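# Uncoil the white cable and lay it straight outward

## Task

Pull the white cable free of its coil and leave it lying flat on the table, stretched out away from the arms with no loops remaining. The small plug must be at the end nearest the arms and the teal charger at the far end, and the charger must lie farther from the arms than the plug by at least half of the cable's length. At the end, neither arm may touch the cable, the charger or the plug, and the wire caddy must not be left tipped over.

## Robot and tools

Robot: two arms, left_arm and right_arm, each with a five-finger hand (the left hand is a mirror of the right). Bases in the scene frame: left_arm at (-0.031, +0.361, +0.033) m, right_arm at (+0.038, -0.270, 0) m, both turned only slightly about z. A post stands on the floor behind them.

Scene frame: origin at table-top height, midway between the nominal bases; +x points out over the table, away from the arms; +y is toward left_arm; +z is up. 'Farther from the arms' therefore means larger x. Reported end_effector_position (m) and end_effector_quat_wxyz are in this frame.

Hand point: a point 0.15 m out from the wrist mount along the fingers and 0.05 m in front of the palm. Its +z runs along straight fingers, +y out of the palm, and +x across the palm (right hand: away from the thumb; left hand: toward the thumb). Straight fingertips reach about 0.06-0.07 m past the point and sit 0.06 m behind it along -y. A wrist bracket on the little-finger side can strike things. Arms track loosely and may rest 1-3 cm (up to 5 cm) off the command, usually low; that alone does not mean contact.

execute_actions(actions, cameras): actions is a list of actions; each action is a table of up to 15 rows, one row per 1/30 s step; a short table repeats its final row until step 15. Every row is one list of 28 numbers, all in [-1, 1], covering both arms even if one is idle: left dx, dy, dz, rx, ry, rz; left thumb_turn, thumb_bend, index, middle, ring, little; left force_limit, speed; then the same 14 for the right arm. The six pose numbers are an offset, not a pose: measured along scene-frame axes from that arm's Hand target as it was when the action began (every row counts from that same start, not from the row before), with the turn made about the Hand target's position. Scale: 1.0 = 0.6 m for dx, dy, dz and 180 degrees for the rotation vector rx, ry, rz. Send all six as 0 to ask nothing new of an arm. Orientation requests are clipped to within 40 degrees of the measured one each step.

Hand numbers (absolute targets, not offsets): thumb_turn -1 beside palm, +1 opposite the fingers; thumb_bend and each finger -1 straight, +1 curled. force_limit maps -1..+1 to roughly 0..10 N at the fingertip (0..15 N for the two thumb motors). speed rises from almost 0 at -1 to full at +0.48 and stays full up to +1. For a gentle grip close at speed -0.94 or lower. To leave a hand unchanged, resend the last eight numbers actually sent to it (or, if none yet, its hand_measured six plus hand_force_limit and hand_speed). Thumb in front closes on objects about 0.035-0.065 m thick; thumb tip to index pad can pinch light items.

move(target, speed, blend, blocking, cameras): drives each hand point in a straight line. target is one 28-number row or a list of up to 15 rows; the pose numbers are offsets (same scale and axes) from the Hand target at the move's start, and every row in a list counts from that same start. speed is the path top speed in m/s, 0.002 to 4.3, default 0.25 (turns up to twice that in rad/s); one value or one per target. blend is in m, 0 (default) means stop at each target. The whole move is capped at 10 s. Paths do not avoid obstacles or the other arm; faster moves overshoot and hit harder.

wait(seconds 0-3600): lets time pass, sends nothing new. stop(): brakes a running move. zoom_image(camera, region [x0, y0, x1, y1] in pixels, at most 504 by 504): closer look at the latest image of cam_high (896x504), cam_left_wrist or cam_right_wrist (672x504 each). show_instructions(): shows the reference pages. finished_scene(scene=1): ends the scene permanently.

Results: each arm's Hand target (the commanded pose after clipping; the next offsets start here), hand position and orientation, joint positions, velocities and torques, and per hand hand_measured, hand_stopped_by (moving, target, force, stalled, fault), hand_load_n (fingertip load; a lost grip shows as a drop toward 0), hand_force_limit, hand_speed. A move adds a 'move:' line with its ending (done, off_target, moving, held, fault) and limits (paced = pose clipped, held = steps withheld by checks). Motor temperature lines appear when they change; MOTOR HOT warns near 85 °C, and at 100 °C that arm goes limp for 30-60 s. Images come only when actions is empty or cameras are requested.

Typical order: look with cameras, locate plug, charger, coil and caddy; grasp the cable gently, draw it out along +x, place charger far and plug near, release without dropping, then lift the hands clear.

Avoid: dropping or releasing parts while they move; anything leaving the table; toppling the caddy; fast or hard contact with the table, post or heavy items; arms pressing or closing on each other; large finger forces; long stretched-out holds that heat motors. An arm stopped by contact keeps pushing until commanded back past its hand point.

Each tool is called after ">>>" in YAML: its name, and indented under it one key for each argument.

Reference images:

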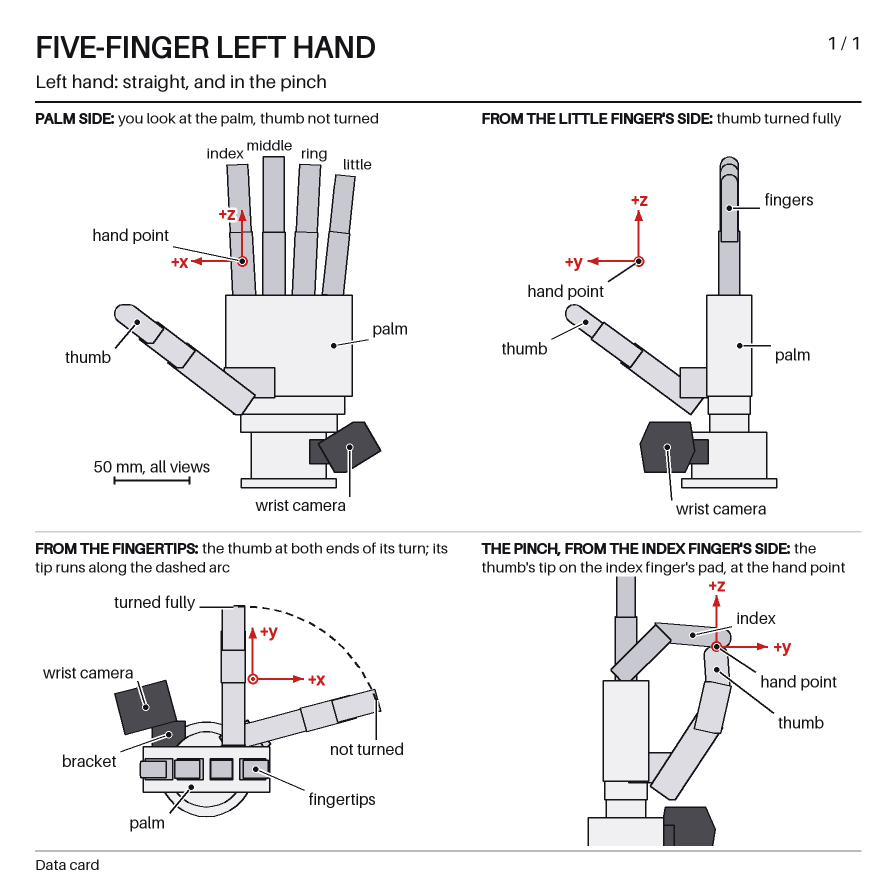

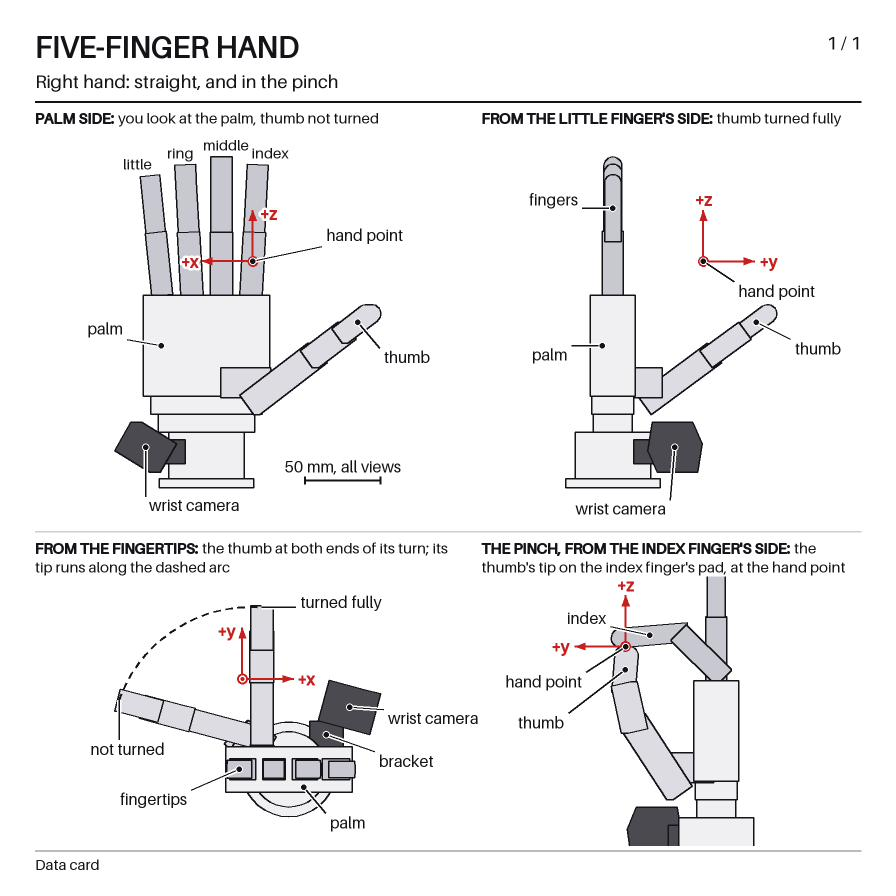

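## Session

>>> execute_actions:
  actions: []

Scene clock: 0.00 s.
left_arm: end_effector_position=(+0.5507, -0.1689, +0.1546) hand_measured=(-1.000, -1.000, -1.000, -1.000, -1.000, -1.000) hand_load_n=(+0.0, +0.0, +0.0, +0.5, +0.0, +0.0) hand_stopped_by=(target, target, target, target, target, target) hand_force_limit=0.00 hand_speed=-0.80 end_effector_quat_wxyz=(+0.435, +0.158, +0.857, -0.228) | right_arm: end_effector_position=(+0.4462, -0.3514, +0.2428) hand_measured=(-1.000, -1.000, -1.000, -1.000, -1.000, -1.000) hand_load_n=(+0.0, +0.0, +0.0, +0.0, +0.0, +0.0) hand_stopped_by=(target, target, target, target, target, target) hand_force_limit=0.00 hand_speed=-0.80 end_effector_quat_wxyz=(+0.070, -0.103, +0.939, -0.321)
Joint positions: left_arm=[-0.853 1.984 1.586 -0.151 -0.138 1.185] | right_arm=[-0.087 1.197 1.18 -1.267 0.613 1.201]
Joint velocities: within noise
Joint torques (N m): no reading
Motor temperatures (°C): left_arm=[27 31 29 28 31 28] | right_arm=[30 29 32 28 29 27]
Heat: left arm: hottest shoulder 31 °C; right arm: hottest elbow 32 °C.
Hand target: left_arm +0.5569, -0.1756, +0.1791; +0.450, +0.154, +0.846, -0.240 | right_arm +0.4518, -0.3516, +0.2501; +0.078, -0.101, +0.938, -0.322

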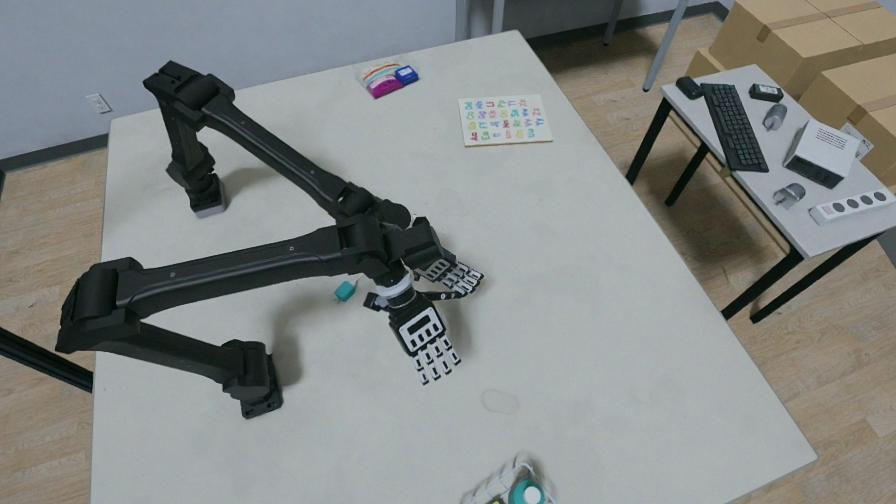

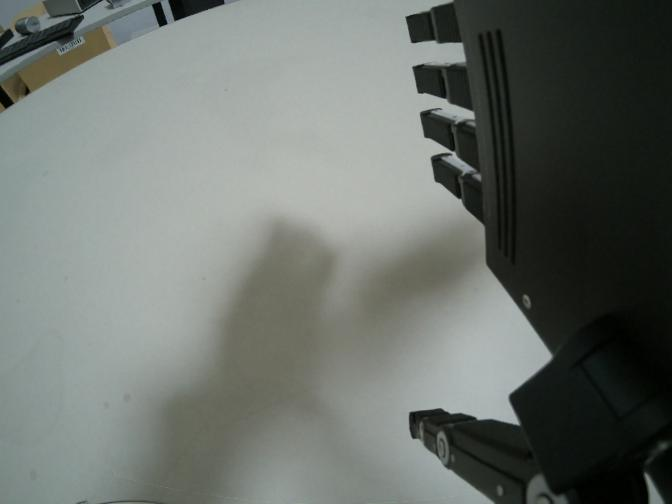

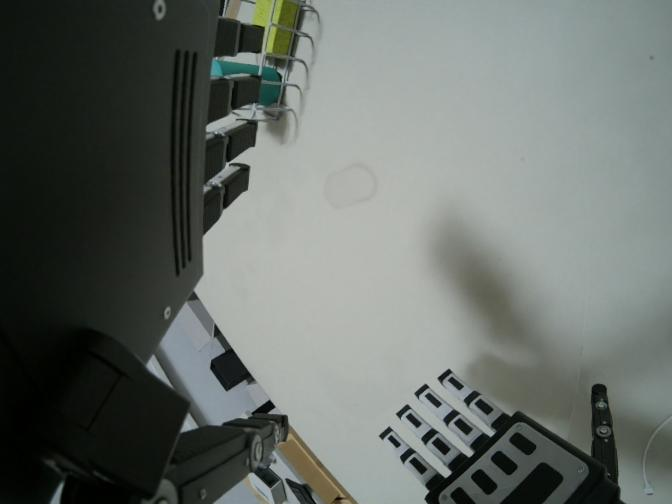

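>>> zoom_image:
  camera: "cam_high"
  region: [300, 180, 560, 380]

>>> zoom_image:
  camera: "cam_high"
  region: [420, 380, 620, 504]

>>> zoom_image:
  camera: "cam_right_wrist"
  region: [372, 252, 672, 504]

Scaled by 1.938 from the camera's image (finer frame: 1280x720).

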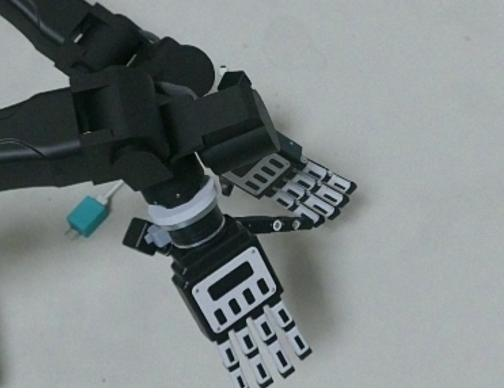

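Scaled by 2.520 from the camera's image (finer frame: 1280x720).

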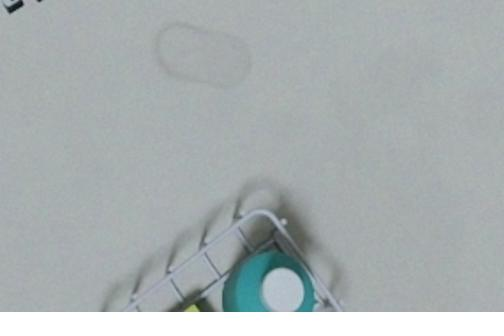

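Scaled by 1.680 from the camera's image (finer frame: 960x720).

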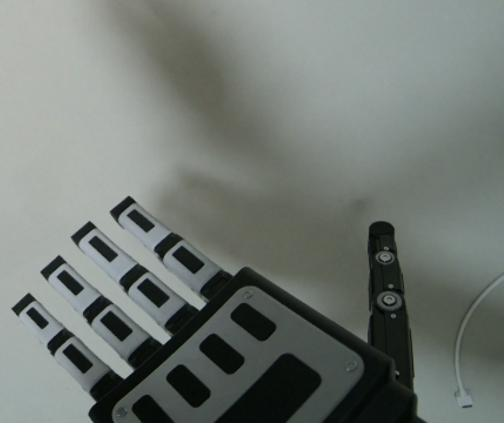

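>>> move:
  target: [-0.1, 0.55, 0.15, 0,0,0, -1,-1,-1,-1,-1,-1,0,-0.8, 0,-0.1,0.1,0,0,0,-1,-1,-1,-1,-1,-1,0,-0.8]
  cameras: ["all"]

Scene clock: 3.63 s.
left_arm: end_effector_position=(+0.4972, +0.1532, +0.2647) hand_measured=(-1.000, -1.000, -1.000, -1.000, -1.000, -1.000) hand_load_n=(+0.0, +0.0, +0.0, +0.0, +0.0, +0.0) hand_stopped_by=(target, target, target, target, target, target) hand_force_limit=0.00 hand_speed=-0.80 end_effector_quat_wxyz=(+0.449, +0.149, +0.847, -0.241) | right_arm: end_effector_position=(+0.4455, -0.4078, +0.2989) hand_measured=(-1.000, -1.000, -1.000, -1.000, -1.000, -1.000) hand_load_n=(-0.5, -0.5, -0.5, +0.0, -0.5, +0.0) hand_stopped_by=(target, target, target, target, target, target) hand_force_limit=0.00 hand_speed=-0.80 end_effector_quat_wxyz=(+0.076, -0.099, +0.939, -0.321)
Joint positions: left_arm=[-0.405 1.291 1.002 -0.23 0.251 1.392] | right_arm=[-0.248 1.197 1.319 -1.295 0.557 1.027]
Joint torques (N m): left_arm=[0.62 -9.58 9.76 1.21 0.18 0.11] | right_arm=[0.03 -6.01 12.92 0.14 0.25 -0.19]
Heat: left arm: hottest shoulder 31 °C; right arm: hottest elbow 33 °C.
Hand target: left_arm +0.4970, +0.1545, +0.2691; +0.450, +0.154, +0.846, -0.240 | right_arm +0.4517, -0.4117, +0.3101; +0.078, -0.101, +0.938, -0.322
Off the commanded pose: left_arm 0.005 m, 1 deg | right_arm 0.013 m, 0 deg.
move: off_target (right_arm)
cam_left_wrist: T_world_to_cam=[[-0.63756, -0.76974, 0.03195, 0.42758], [-0.66833, 0.53199, -0.51992, 0.38595], [0.38321, -0.35284, -0.85362, 0.20169]] pos_world=[0.45326, 0.19497, 0.35917]
cam_right_wrist: T_world_to_cam=[[-0.34012, 0.68049, -0.64903, 0.6246], [0.68096, 0.65422, 0.32908, -0.13383], [0.64854, -0.33004, -0.6859, -0.10657]] pos_world=[0.37269, -0.37266, 0.37633]

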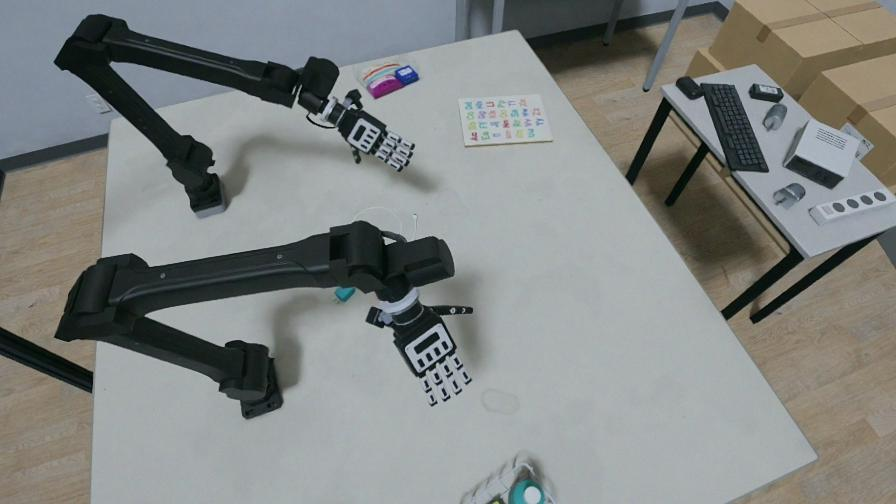

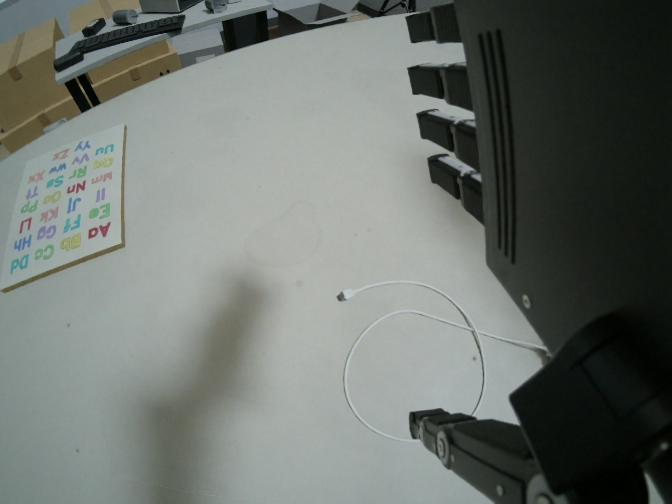

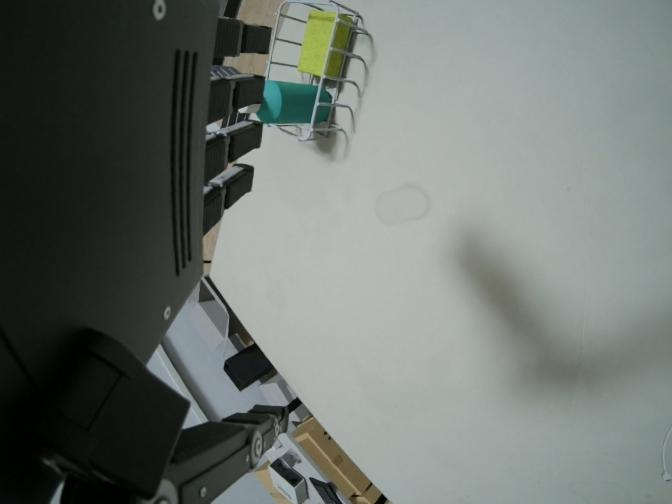

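>>> move:
  target: [0,0,0, 0,0,0, -1,-1,-1,-1,-1,-1,0,-0.8, -0.25,-0.15,0.05,0,0,0,-1,-1,-1,-1,-1,-1,0,-0.8]
  cameras: ["all"]

Scene clock: 5.47 s.
left_arm: end_effector_position=(+0.4972, +0.1532, +0.2647) hand_measured=(-1.000, -1.000, -1.000, -1.000, -1.000, -1.000) hand_load_n=(+0.0, +0.0, +0.0, +0.0, +0.0, +0.0) hand_stopped_by=(target, target, target, target, target, target) hand_force_limit=0.00 hand_speed=-0.80 end_effector_quat_wxyz=(+0.449, +0.149, +0.847, -0.241) | right_arm: end_effector_position=(+0.3004, -0.4988, +0.3403) hand_measured=(-1.000, -1.000, -1.000, -1.000, -1.000, -1.000) hand_load_n=(-0.5, +0.0, +0.0, +0.0, +0.0, +0.0) hand_stopped_by=(target, target, target, target, target, target) hand_force_limit=0.00 hand_speed=-0.80 end_effector_quat_wxyz=(+0.075, -0.097, +0.940, -0.317)
Joint positions: left_arm=[-0.405 1.291 1.002 -0.23 0.251 1.393] | right_arm=[-0.727 0.95 1.246 -1.275 0.321 0.568]
Joint torques (N m): left_arm=[-0.15 -9.82 9.66 1.26 0.21 0.1] | right_arm=[0.85 -3.78 9.44 2.04 0.04 -0.18]
Heat: left arm: hottest shoulder 31 °C; right arm: hottest elbow 33 °C.
Hand target: left_arm +0.4970, +0.1545, +0.2691; +0.450, +0.154, +0.846, -0.240 | right_arm +0.3018, -0.5017, +0.3401; +0.078, -0.101, +0.938, -0.322
Off the commanded pose: left_arm 0.005 m, 1 deg | right_arm 0.003 m, 1 deg.
move: done
cam_left_wrist: T_world_to_cam=[[-0.63772, -0.76962, 0.03159, 0.42776], [-0.66812, 0.53228, -0.5199, 0.38579], [0.38331, -0.35265, -0.85364, 0.20162]] pos_world=[0.45326, 0.19497, 0.35917]
cam_right_wrist: T_world_to_cam=[[-0.33858, 0.68705, -0.6429, 0.66479], [0.68397, 0.64893, 0.33329, 0.0059], [0.64618, -0.32688, -0.68964, -0.01058]] pos_world=[0.22789, -0.46403, 0.41813]

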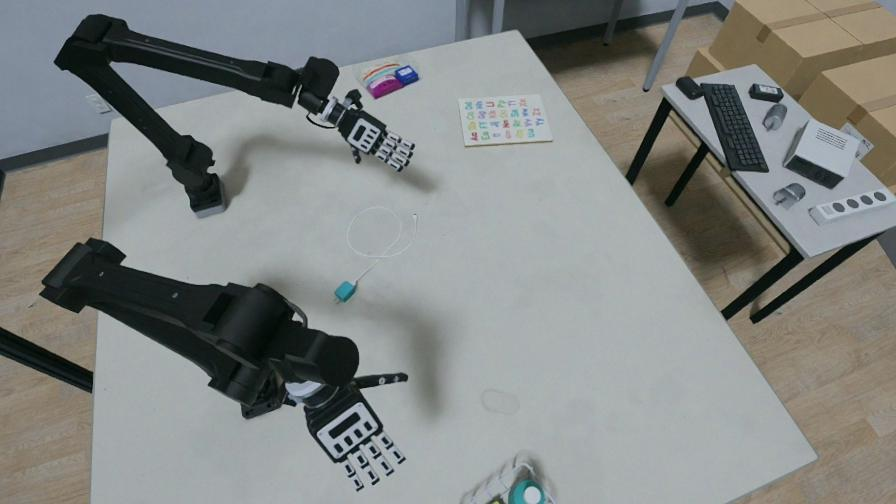

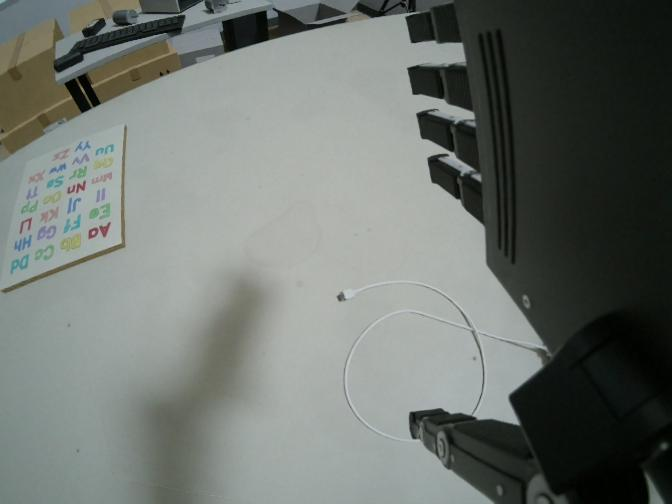

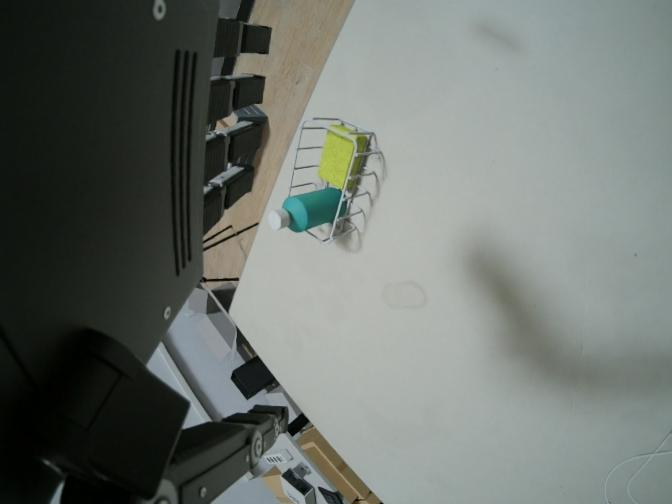

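>>> zoom_image:
  camera: "cam_high"
  region: [310, 190, 450, 310]

>>> zoom_image:
  camera: "cam_left_wrist"
  region: [300, 250, 570, 460]

Scaled by 3.600 from the camera's image (finer frame: 1280x720).

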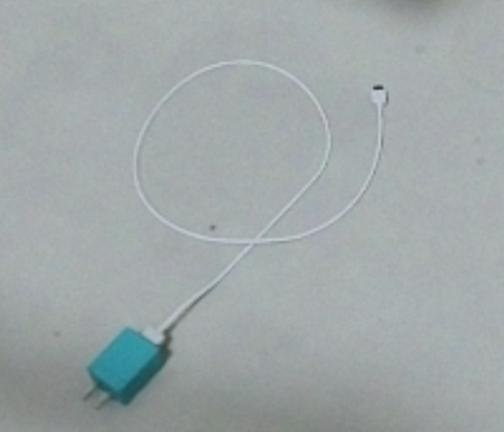

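Scaled by 1.867 from the camera's image (finer frame: 960x720).

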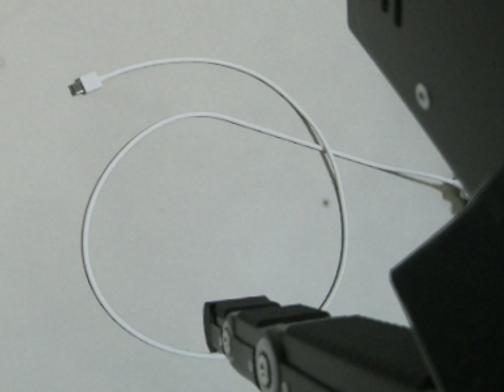

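>>> move:
  target: [-0.3725, -0.4125, -0.17, -0.2296, 0.2587, 0.1076, 1,-0.5,-0.5,-0.5,-1,-1,-0.4,0.2, 0,0,0,0,0,0,-1,-1,-1,-1,-1,-1,0,-0.8]
  cameras: ["all"]
  speed: 0.3

Scene clock: 19.00 s.
left_arm: end_effector_position=(+0.2720, -0.0855, +0.1613) hand_measured=(+1.000, -0.500, -0.500, -0.500, -1.000, -1.000) hand_load_n=(+0.0, +0.0, +0.0, +0.0, +0.0, +0.0) hand_stopped_by=(target, target, target, target, target, target) hand_force_limit=-0.40 hand_speed=0.20 end_effector_quat_wxyz=(+0.143, -0.251, +0.836, -0.467) | right_arm: end_effector_position=(+0.3003, -0.4988, +0.3403) hand_measured=(-1.000, -1.000, -1.000, -1.000, -1.000, -1.000) hand_load_n=(-0.5, +0.0, -0.5, +0.0, +0.0, +0.0) hand_stopped_by=(target, target, target, target, target, target) hand_force_limit=0.00 hand_speed=-0.80 end_effector_quat_wxyz=(+0.075, -0.098, +0.940, -0.317)
Joint positions: left_arm=[-0.92 1.376 0.842 -0.018 0.074 0.051] | right_arm=[-0.727 0.95 1.246 -1.275 0.321 0.567]
Joint torques (N m): left_arm=[-1.55 -9.05 8.8 2.36 -0.25 -0.11] | right_arm=[1.03 -3.43 9.26 2.1 0.07 -0.16]
Heat: left arm: hottest shoulder 31 °C; right arm: hottest elbow 34 °C.
Hand target: left_arm +0.2733, -0.0930, +0.1669; +0.144, -0.252, +0.829, -0.478 | right_arm +0.3018, -0.5017, +0.3401; +0.078, -0.101, +0.938, -0.322
Off the commanded pose: left_arm 0.010 m, 2 deg | right_arm 0.003 m, 1 deg.
move: done
cam_left_wrist: T_world_to_cam=[[0.00728, -0.5566, 0.83075, -0.18247], [-0.99951, 0.02121, 0.02297, 0.26752], [-0.03041, -0.83051, -0.55617, 0.13913]] pos_world=[0.27295, 0.00831, 0.22282]
cam_right_wrist: T_world_to_cam=[[-0.3393, 0.68671, -0.64289, 0.66482], [0.68369, 0.64943, 0.33287, 0.00641], [0.6461, -0.32659, -0.68985, -0.0102]] pos_world=[0.22778, -0.46403, 0.41823]

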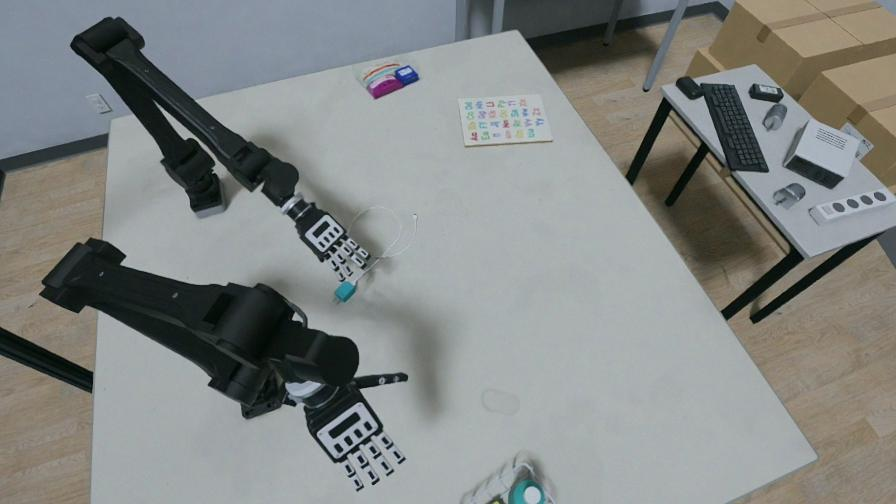

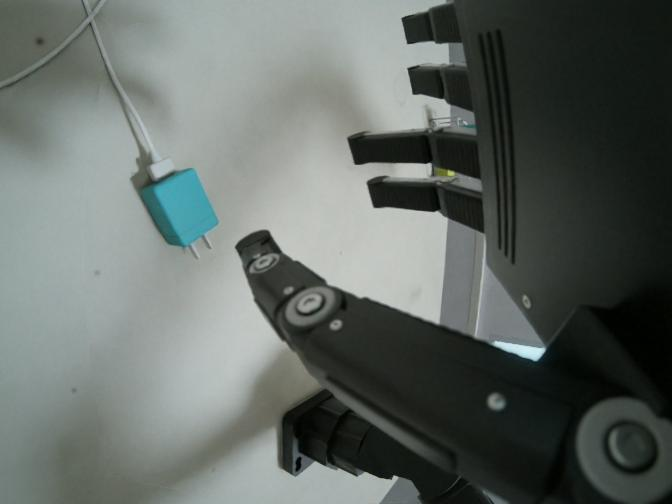

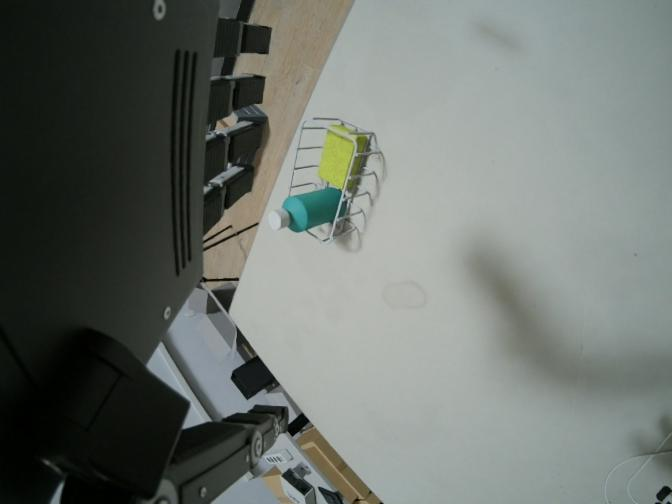

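>>> move:
  target: [0.0128, -0.0217, -0.168, 0,0,0, 1,-0.5,-0.5,-0.5,-1,-1,-0.4,0.2, 0,0,0,0,0,0,-1,-1,-1,-1,-1,-1,0,-0.8]
  cameras: ["cam_high","cam_left_wrist"]
  speed: 0.12

Scene clock: 22.50 s.
left_arm: end_effector_position=(+0.2814, -0.0963, +0.0578) hand_measured=(+1.000, -0.500, -0.500, -0.500, -1.000, -1.000) hand_load_n=(+0.0, +0.0, +0.0, +0.0, +0.0, +0.0) hand_stopped_by=(target, target, target, target, target, target) hand_force_limit=-0.40 hand_speed=0.20 end_effector_quat_wxyz=(+0.143, -0.254, +0.837, -0.464) | right_arm: end_effector_position=(+0.3003, -0.4988, +0.3403) hand_measured=(-1.000, -1.000, -1.000, -1.000, -1.000, -1.000) hand_load_n=(+0.0, +0.0, +0.0, +0.0, +0.0, +0.0) hand_stopped_by=(target, target, target, target, target, target) hand_force_limit=0.00 hand_speed=-0.80 end_effector_quat_wxyz=(+0.075, -0.098, +0.940, -0.317)
Joint positions: left_arm=[-0.92 1.618 0.766 0.293 0.07 0.048] | right_arm=[-0.727 0.95 1.246 -1.275 0.321 0.567]
Joint torques (N m): left_arm=[-1.44 -11.4 6.97 2.51 -0.18 -0.12] | right_arm=[0.73 -3.66 9.33 2.17 0.12 -0.12]
Heat: left arm: hottest shoulder 31 °C; right arm: hottest elbow 34 °C.
Hand target: left_arm +0.2812, -0.1061, +0.0662; +0.144, -0.252, +0.829, -0.478 | right_arm +0.3018, -0.5017, +0.3401; +0.078, -0.101, +0.938, -0.322
Off the commanded pose: left_arm 0.013 m, 2 deg | right_arm 0.003 m, 1 deg.
move: off_target (left_arm)
cam_left_wrist: T_world_to_cam=[[0.0135, -0.56026, 0.8282, -0.10449], [-0.99951, 0.01595, 0.02709, 0.27881], [-0.02838, -0.82816, -0.55977, 0.07279]] pos_world=[0.28215, -0.0027, 0.11973]

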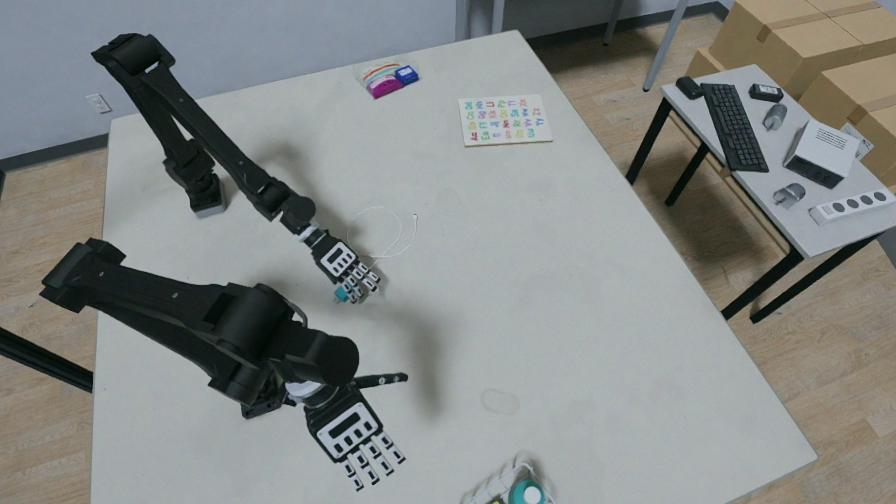

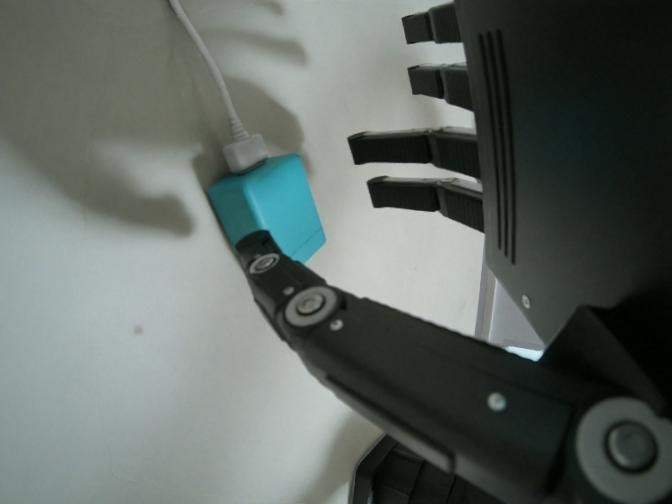

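>>> zoom_image:
  camera: "cam_left_wrist"
  region: [160, 100, 420, 300]

Scaled by 1.938 from the camera's image (finer frame: 960x720).

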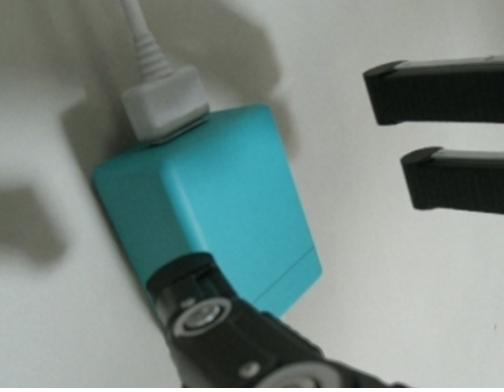

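>>> move:
  target: [-0.0092, -0.015, -0.048, 0,0,0, 1,-0.5,-0.5,-0.5,-1,-1,-0.4,0.2, 0,0,0,0,0,0,-1,-1,-1,-1,-1,-1,0,-0.8]
  cameras: ["cam_high","cam_left_wrist"]
  speed: 0.06

Scene clock: 24.60 s.
left_arm: end_effector_position=(+0.2764, -0.1068, +0.0322) hand_measured=(+1.000, -0.500, -0.500, -0.500, -1.000, -1.000) hand_load_n=(+0.0, +0.0, +0.0, +0.0, +0.0, +0.0) hand_stopped_by=(target, target, target, target, target, target) hand_force_limit=-0.40 hand_speed=0.20 end_effector_quat_wxyz=(+0.144, -0.252, +0.835, -0.467) | right_arm: end_effector_position=(+0.3003, -0.4988, +0.3403) hand_measured=(-1.000, -1.000, -1.000, -1.000, -1.000, -1.000) hand_load_n=(+0.0, +0.0, +0.0, +0.0, +0.0, +0.0) hand_stopped_by=(target, target, target, target, target, target) hand_force_limit=0.00 hand_speed=-0.80 end_effector_quat_wxyz=(+0.075, -0.098, +0.940, -0.317)
Joint positions: left_arm=[-0.945 1.693 0.761 0.38 0.05 0.036] | right_arm=[-0.727 0.95 1.246 -1.275 0.321 0.567]
Joint torques (N m): left_arm=[-1.67 -11.46 6.41 2.26 -0.23 -0.14] | right_arm=[1.08 -3.31 9.25 2.13 0.08 -0.17]
Heat: left arm: hottest shoulder 32 °C; right arm: hottest elbow 34 °C.
Hand target: left_arm +0.2756, -0.1151, +0.0374; +0.144, -0.252, +0.829, -0.478 | right_arm +0.3018, -0.5017, +0.3401; +0.078, -0.101, +0.938, -0.322
Off the commanded pose: left_arm 0.010 m, 2 deg | right_arm 0.003 m, 1 deg.
move: done
cam_left_wrist: T_world_to_cam=[[0.00901, -0.55659, 0.83074, -0.08753], [-0.99959, 0.01758, 0.02263, 0.27494], [-0.0272, -0.8306, -0.5562, 0.04895]] pos_world=[0.27695, -0.0129, 0.09372]

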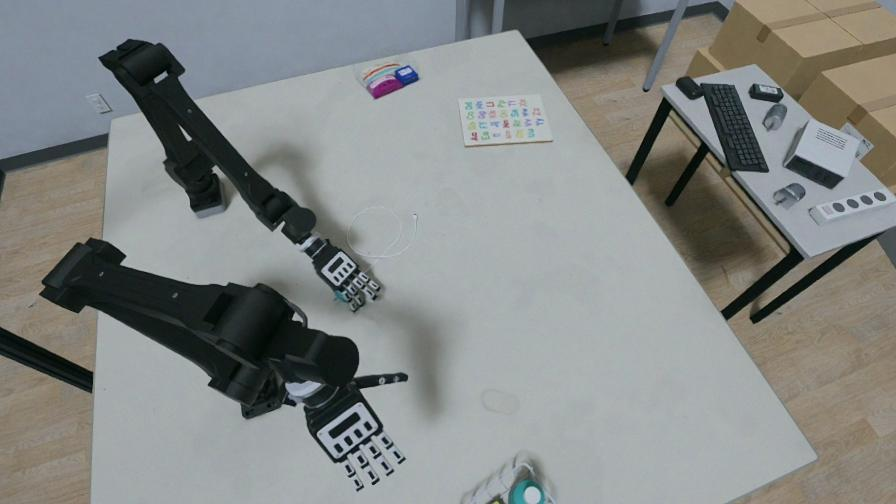

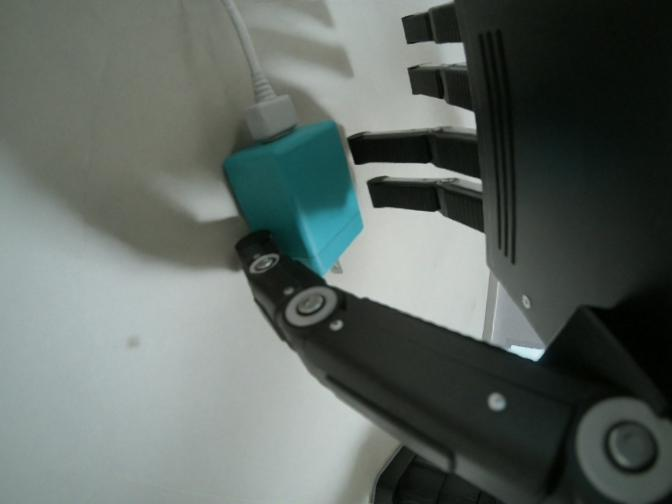

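>>> move:
  target: [0, 0, -0.0135, 0,0,0, 1,-0.45,-0.45,-0.45,-1,-1,-0.4,-0.5, 0,0,0,0,0,0,-1,-1,-1,-1,-1,-1,0,-0.8]
  cameras: ["cam_left_wrist"]
  speed: 0.05

Scene clock: 25.93 s.
left_arm: end_effector_position=(+0.2780, -0.1088, +0.0288) hand_measured=(+1.000, -0.450, -0.450, -0.450, -1.000, -1.000) hand_load_n=(+0.0, +0.0, -0.5, +0.0, +0.0, +0.0) hand_stopped_by=(target, target, target, target, target, target) hand_force_limit=-0.40 hand_speed=-0.50 end_effector_quat_wxyz=(+0.145, -0.252, +0.833, -0.471) | right_arm: end_effector_position=(+0.3003, -0.4988, +0.3403) hand_measured=(-1.000, -1.000, -1.000, -1.000, -1.000, -1.000) hand_load_n=(-0.5, +0.0, +0.0, +0.0, +0.0, +0.0) hand_stopped_by=(target, target, target, target, target, target) hand_force_limit=0.00 hand_speed=-0.80 end_effector_quat_wxyz=(+0.075, -0.098, +0.940, -0.317)
Joint positions: left_arm=[-0.945 1.708 0.76 0.406 0.05 0.036] | right_arm=[-0.727 0.95 1.246 -1.275 0.321 0.567]
Joint torques (N m): left_arm=[-0.91 -10.52 6.2 2.5 -0.21 -0.11] | right_arm=[0.56 -3.6 9.37 2.04 0.15 -0.17]
Heat: left arm: hottest shoulder 32 °C; right arm: hottest elbow 34 °C.
Hand target: left_arm +0.2756, -0.1150, +0.0293; +0.144, -0.252, +0.829, -0.478 | right_arm +0.3018, -0.5017, +0.3401; +0.078, -0.101, +0.938, -0.322
Off the commanded pose: left_arm 0.007 m, 1 deg | right_arm 0.003 m, 1 deg.
move: done
cam_left_wrist: T_world_to_cam=[[0.00422, -0.54974, 0.83533, -0.08399], [-0.99972, 0.01724, 0.01639, 0.27685], [-0.02341, -0.83516, -0.54951, 0.04364]] pos_world=[0.27815, -0.0145, 0.0896]

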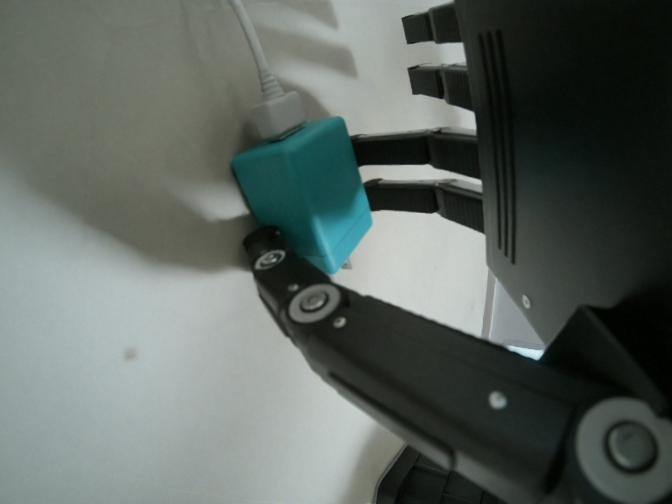

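>>> move:
  target: [0, 0, -0.012, 0,0,0, 1,-0.42,-0.42,-0.42,-1,-1,-0.4,-0.8, 0,0,0,0,0,0,-1,-1,-1,-1,-1,-1,0,-0.8]
  cameras: ["cam_left_wrist"]
  speed: 0.05

Scene clock: 26.63 s.
left_arm: end_effector_position=(+0.2802, -0.1118, +0.0285) hand_measured=(+1.000, -0.420, -0.420, -0.420, -1.000, -1.000) hand_load_n=(+0.0, +0.0, +0.5, -0.5, +0.0, +0.0) hand_stopped_by=(target, target, target, target, target, target) hand_force_limit=-0.40 hand_speed=-0.80 end_effector_quat_wxyz=(+0.148, -0.251, +0.829, -0.478) | right_arm: end_effector_position=(+0.3003, -0.4988, +0.3403) hand_measured=(-1.000, -1.000, -1.000, -1.000, -1.000, -1.000) hand_load_n=(-0.5, +0.0, +0.0, +0.0, +0.0, +0.0) hand_stopped_by=(target, target, target, target, target, target) hand_force_limit=0.00 hand_speed=-0.80 end_effector_quat_wxyz=(+0.075, -0.098, +0.940, -0.317)
Joint positions: left_arm=[-0.945 1.718 0.76 0.433 0.05 0.035] | right_arm=[-0.727 0.95 1.246 -1.275 0.321 0.567]
Joint torques (N m): left_arm=[-1.2 -9.88 5.86 2.03 -0.26 -0.15] | right_arm=[0.62 -3.55 9.43 1.94 0.11 -0.18]
Heat: left arm: hottest shoulder 32 °C; right arm: hottest elbow 34 °C.
Hand target: left_arm +0.2756, -0.1150, +0.0220; +0.144, -0.252, +0.829, -0.478 | right_arm +0.3018, -0.5017, +0.3401; +0.078, -0.101, +0.938, -0.322
Off the commanded pose: left_arm 0.009 m, 0 deg | right_arm 0.003 m, 1 deg.
move: done
cam_left_wrist: T_world_to_cam=[[-0.0038, -0.53859, 0.84256, -0.08209], [-0.99983, 0.01716, 0.00647, 0.27942], [-0.01794, -0.84239, -0.53856, 0.03847]] pos_world=[0.27975, -0.0166, 0.08808]

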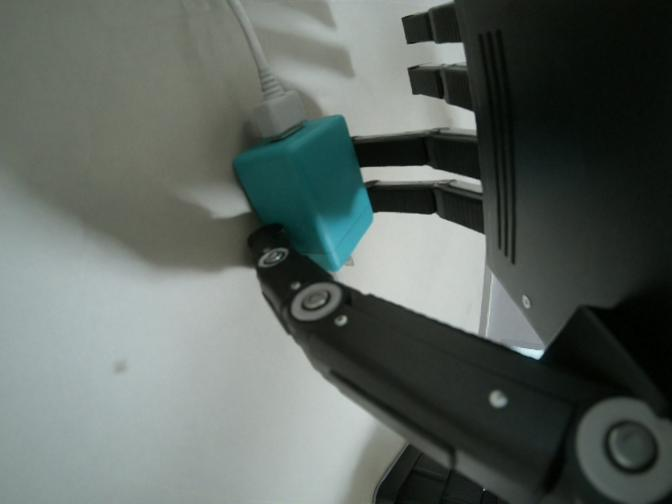

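>>> execute_actions:
  actions:
    - [[0,0,0,0,0,0,1,0.1,0.1,0.1,-1,-1,-0.5,-0.93,0,0,0,0,0,0,-1,-1,-1,-1,-1,-1,0,-0.8]]
    - [[0,0,0,0,0,0,1,0.1,0.1,0.1,-1,-1,-0.5,-0.93,0,0,0,0,0,0,-1,-1,-1,-1,-1,-1,0,-0.8]]
  cameras: ["cam_left_wrist"]

Scene clock: 28.73 s.
left_arm: end_effector_position=(+0.2818, -0.1138, +0.0313) hand_measured=(+1.000, -0.270, -0.152, -0.160, -1.000, -1.000) hand_load_n=(-1.0, +3.5, +4.0, +2.5, +0.0, +0.0) hand_stopped_by=(target, force, force, force, target, target) hand_force_limit=-0.50 hand_speed=-0.93 end_effector_quat_wxyz=(+0.150, -0.250, +0.826, -0.483) | right_arm: end_effector_position=(+0.3003, -0.4988, +0.3403) hand_measured=(-1.000, -1.000, -1.000, -1.000, -1.000, -1.000) hand_load_n=(+0.0, +0.0, +0.0, +0.0, +0.0, -0.5) hand_stopped_by=(target, target, target, target, target, target) hand_force_limit=0.00 hand_speed=-0.80 end_effector_quat_wxyz=(+0.075, -0.098, +0.940, -0.317)
Joint positions: left_arm=[-0.945 1.719 0.76 0.448 0.05 0.035] | right_arm=[-0.727 0.95 1.246 -1.275 0.321 0.567]
Joint torques (N m): left_arm=[-1.38 -10.46 5.75 1.54 -0.24 -0.07] | right_arm=[1.26 -3.25 9.25 2.11 0.09 -0.18]
Heat: left arm: hottest shoulder 32 °C; right arm: hottest elbow 34 °C.
Hand target: left_arm +0.2757, -0.1150, +0.0221; +0.145, -0.252, +0.829, -0.478 | right_arm +0.3018, -0.5017, +0.3401; +0.078, -0.101, +0.938, -0.322
Off the commanded pose: left_arm 0.011 m, 1 deg | right_arm 0.003 m, 1 deg.
cam_left_wrist: T_world_to_cam=[[-0.01035, -0.52889, 0.84863, -0.0827], [-0.99986, 0.01656, -0.00187, 0.28128], [-0.01306, -0.84853, -0.52899, 0.03582]] pos_world=[0.28085, -0.018, 0.08966]

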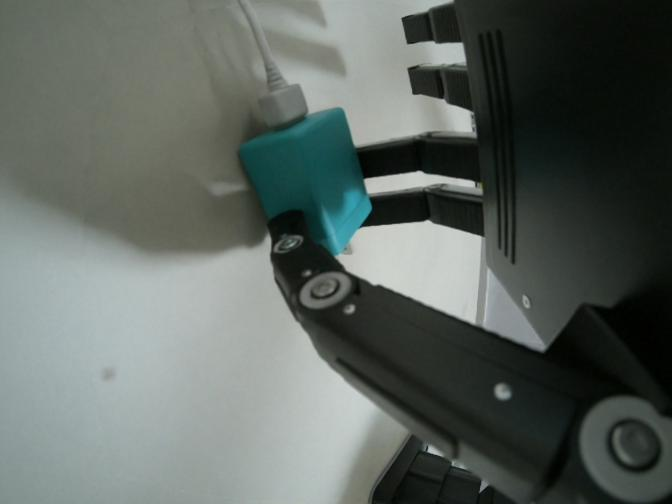

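>>> move:
  target: [0, 0, 0.12, 0,0,0, 1,0.1,0.1,0.1,-1,-1,-0.5,-0.93, 0,0,0,0,0,0,-1,-1,-1,-1,-1,-1,0,-0.8]
  cameras: ["cam_high","cam_left_wrist"]
  speed: 0.05

Scene clock: 31.17 s.
left_arm: end_effector_position=(+0.2689, -0.0969, +0.0669) hand_measured=(+1.000, -0.270, -0.152, -0.160, -1.000, -1.000) hand_load_n=(-0.5, +3.0, +2.5, +0.5, +0.0, +0.0) hand_stopped_by=(target, force, force, force, target, target) hand_force_limit=-0.50 hand_speed=-0.93 end_effector_quat_wxyz=(+0.140, -0.255, +0.841, -0.457) | right_arm: end_effector_position=(+0.3003, -0.4988, +0.3403) hand_measured=(-1.000, -1.000, -1.000, -1.000, -1.000, -1.000) hand_load_n=(+0.0, +0.0, +0.0, +0.0, +0.0, +0.0) hand_stopped_by=(target, target, target, target, target, target) hand_force_limit=0.00 hand_speed=-0.80 end_effector_quat_wxyz=(+0.075, -0.098, +0.940, -0.317)
Joint positions: left_arm=[-0.945 1.58 0.766 0.239 0.05 0.035] | right_arm=[-0.727 0.95 1.246 -1.275 0.321 0.567]
Joint torques (N m): left_arm=[-0.73 -12.81 10.39 1.39 -0.18 -0.1] | right_arm=[1.08 -3.72 9.28 2.09 0.1 -0.19]
Heat: left arm: hottest shoulder 32 °C; right arm: hottest elbow 35 °C.
Hand target: left_arm +0.2757, -0.1150, +0.0940; +0.145, -0.252, +0.829, -0.478 | right_arm +0.3018, -0.5017, +0.3401; +0.078, -0.101, +0.938, -0.322
Off the commanded pose: left_arm 0.033 m, 3 deg | right_arm 0.003 m, 1 deg.
move: off_target (left_arm)
cam_left_wrist: T_world_to_cam=[[0.02226, -0.57172, 0.82015, -0.11517], [-0.99916, 0.01563, 0.03801, 0.26524], [-0.03456, -0.8203, -0.57089, 0.0802]] pos_world=[0.27035, -0.0042, 0.13016]

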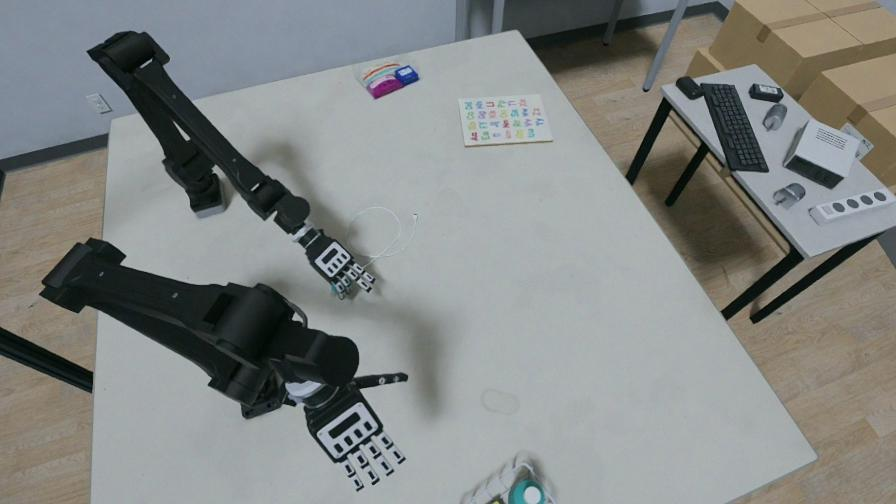

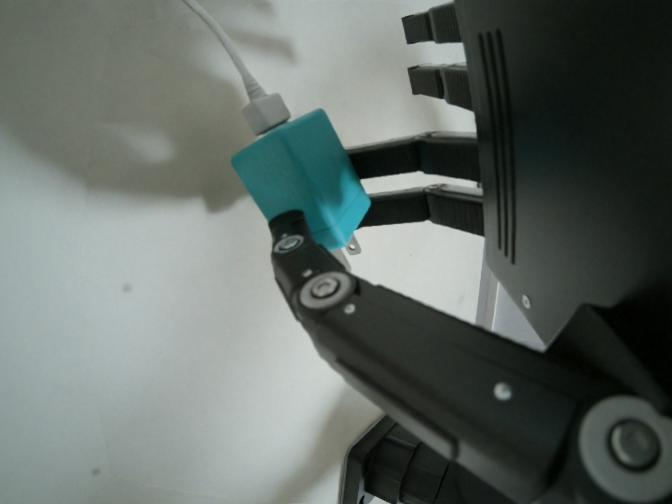

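>>> execute_actions:
  actions:
    - [[0,0,0,0,0,0,1,0.15,0.15,0.15,-1,-1,-0.3,-0.93,0,0,0,0,0,0,-1,-1,-1,-1,-1,-1,0,-0.8]]
  cameras: ["cam_left_wrist"]

Scene clock: 32.00 s.
left_arm: end_effector_position=(+0.2689, -0.0969, +0.0669) hand_measured=(+1.000, -0.264, -0.146, -0.148, -1.000, -1.000) hand_load_n=(-0.5, +5.5, +3.5, +4.0, +0.0, +0.0) hand_stopped_by=(target, force, force, force, target, target) hand_force_limit=-0.30 hand_speed=-0.93 end_effector_quat_wxyz=(+0.140, -0.255, +0.841, -0.457) | right_arm: end_effector_position=(+0.3003, -0.4988, +0.3403) hand_measured=(-1.000, -1.000, -1.000, -1.000, -1.000, -1.000) hand_load_n=(+0.0, +0.0, +0.0, +0.0, +0.0, -0.5) hand_stopped_by=(target, target, target, target, target, target) hand_force_limit=0.00 hand_speed=-0.80 end_effector_quat_wxyz=(+0.075, -0.098, +0.940, -0.317)
Joint positions: left_arm=[-0.945 1.58 0.766 0.239 0.05 0.035] | right_arm=[-0.727 0.95 1.246 -1.275 0.321 0.567]
Joint torques (N m): left_arm=[-1.49 -12.63 10.3 1.24 -0.23 -0.09] | right_arm=[0.44 -2.96 9.5 2.1 0.07 -0.14]
Heat: left arm: hottest shoulder 32 °C; right arm: hottest elbow 35 °C.
Hand target: left_arm +0.2757, -0.1150, +0.0940; +0.145, -0.252, +0.829, -0.478 | right_arm +0.3018, -0.5017, +0.3401; +0.078, -0.101, +0.938, -0.322
Off the commanded pose: left_arm 0.033 m, 3 deg | right_arm 0.003 m, 1 deg.
cam_left_wrist: T_world_to_cam=[[0.02226, -0.57172, 0.82015, -0.11517], [-0.99916, 0.01563, 0.03801, 0.26524], [-0.03456, -0.8203, -0.57089, 0.0802]] pos_world=[0.27035, -0.0042, 0.13016]

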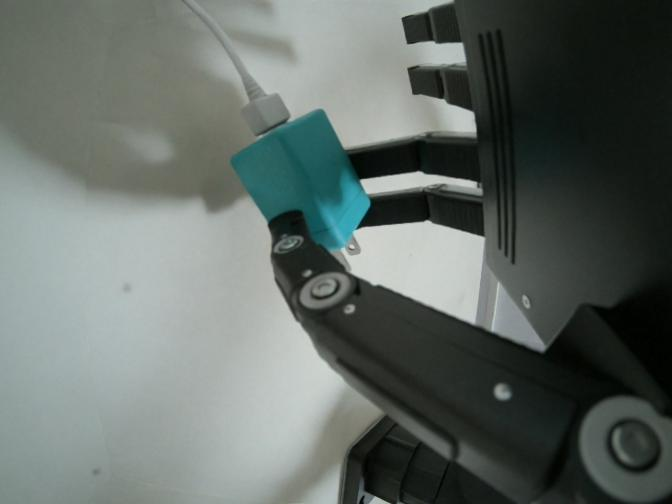

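>>> move:
  target: [-0.042, 0.19, 0.427, 0,0,0, 1,0.15,0.15,0.15,-1,-1,-0.3,-0.93, 0,0,0,0,0,0,-1,-1,-1,-1,-1,-1,0,-0.8]
  cameras: ["cam_high","cam_left_wrist"]
  speed: 0.15

Scene clock: 35.20 s.
left_arm: end_effector_position=(+0.2421, +0.0007, +0.3221) hand_measured=(+1.000, -0.264, -0.146, -0.148, -1.000, -1.000) hand_load_n=(-0.5, +5.5, +3.5, +4.0, +0.0, +0.0) hand_stopped_by=(target, force, force, force, target, target) hand_force_limit=-0.30 hand_speed=-0.93 end_effector_quat_wxyz=(+0.132, -0.259, +0.838, -0.462) | right_arm: end_effector_position=(+0.3003, -0.4988, +0.3403) hand_measured=(-1.000, -1.000, -1.000, -1.000, -1.000, -1.000) hand_load_n=(+0.0, +0.0, -0.5, +0.0, -0.5, +0.0) hand_stopped_by=(target, target, target, target, target, target) hand_force_limit=0.00 hand_speed=-0.80 end_effector_quat_wxyz=(+0.075, -0.098, +0.940, -0.317)
Joint positions: left_arm=[-0.819 1.02 1.01 -0.567 0.167 0.088] | right_arm=[-0.727 0.95 1.246 -1.275 0.321 0.567]
Joint torques (N m): left_arm=[0.56 -6.95 13.89 1.06 0.24 0.1] | right_arm=[0.85 -3.66 9.33 1.99 0.07 -0.14]
Heat: left arm: hottest shoulder 32 °C; right arm: hottest elbow 35 °C.
Hand target: left_arm +0.2504, -0.0010, +0.3502; +0.144, -0.252, +0.829, -0.478 | right_arm +0.3018, -0.5017, +0.3401; +0.078, -0.101, +0.938, -0.322
Off the commanded pose: left_arm 0.029 m, 3 deg | right_arm 0.003 m, 1 deg.
move: off_target (left_arm)
cam_left_wrist: T_world_to_cam=[[0.03201, -0.5592, 0.82841, -0.2731], [-0.99856, 0.01779, 0.05059, 0.223], [-0.04303, -0.82884, -0.55783, 0.30282]] pos_world=[0.24445, 0.0943, 0.38388]

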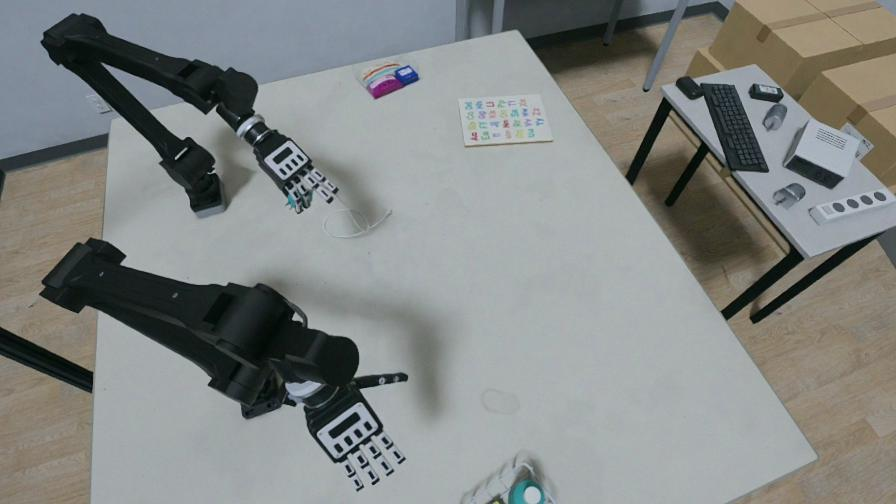

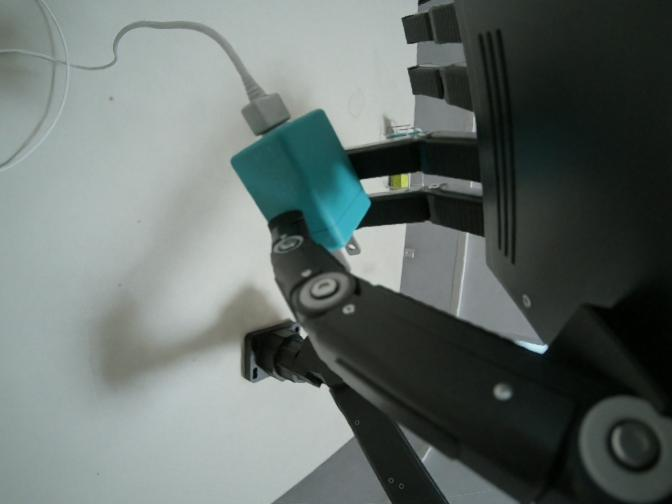

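>>> zoom_image:
  camera: "cam_high"
  region: [260, 140, 440, 280]

Scaled by 2.800 from the camera's image (finer frame: 1280x720).

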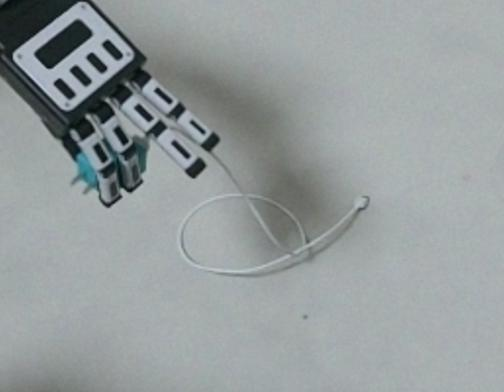

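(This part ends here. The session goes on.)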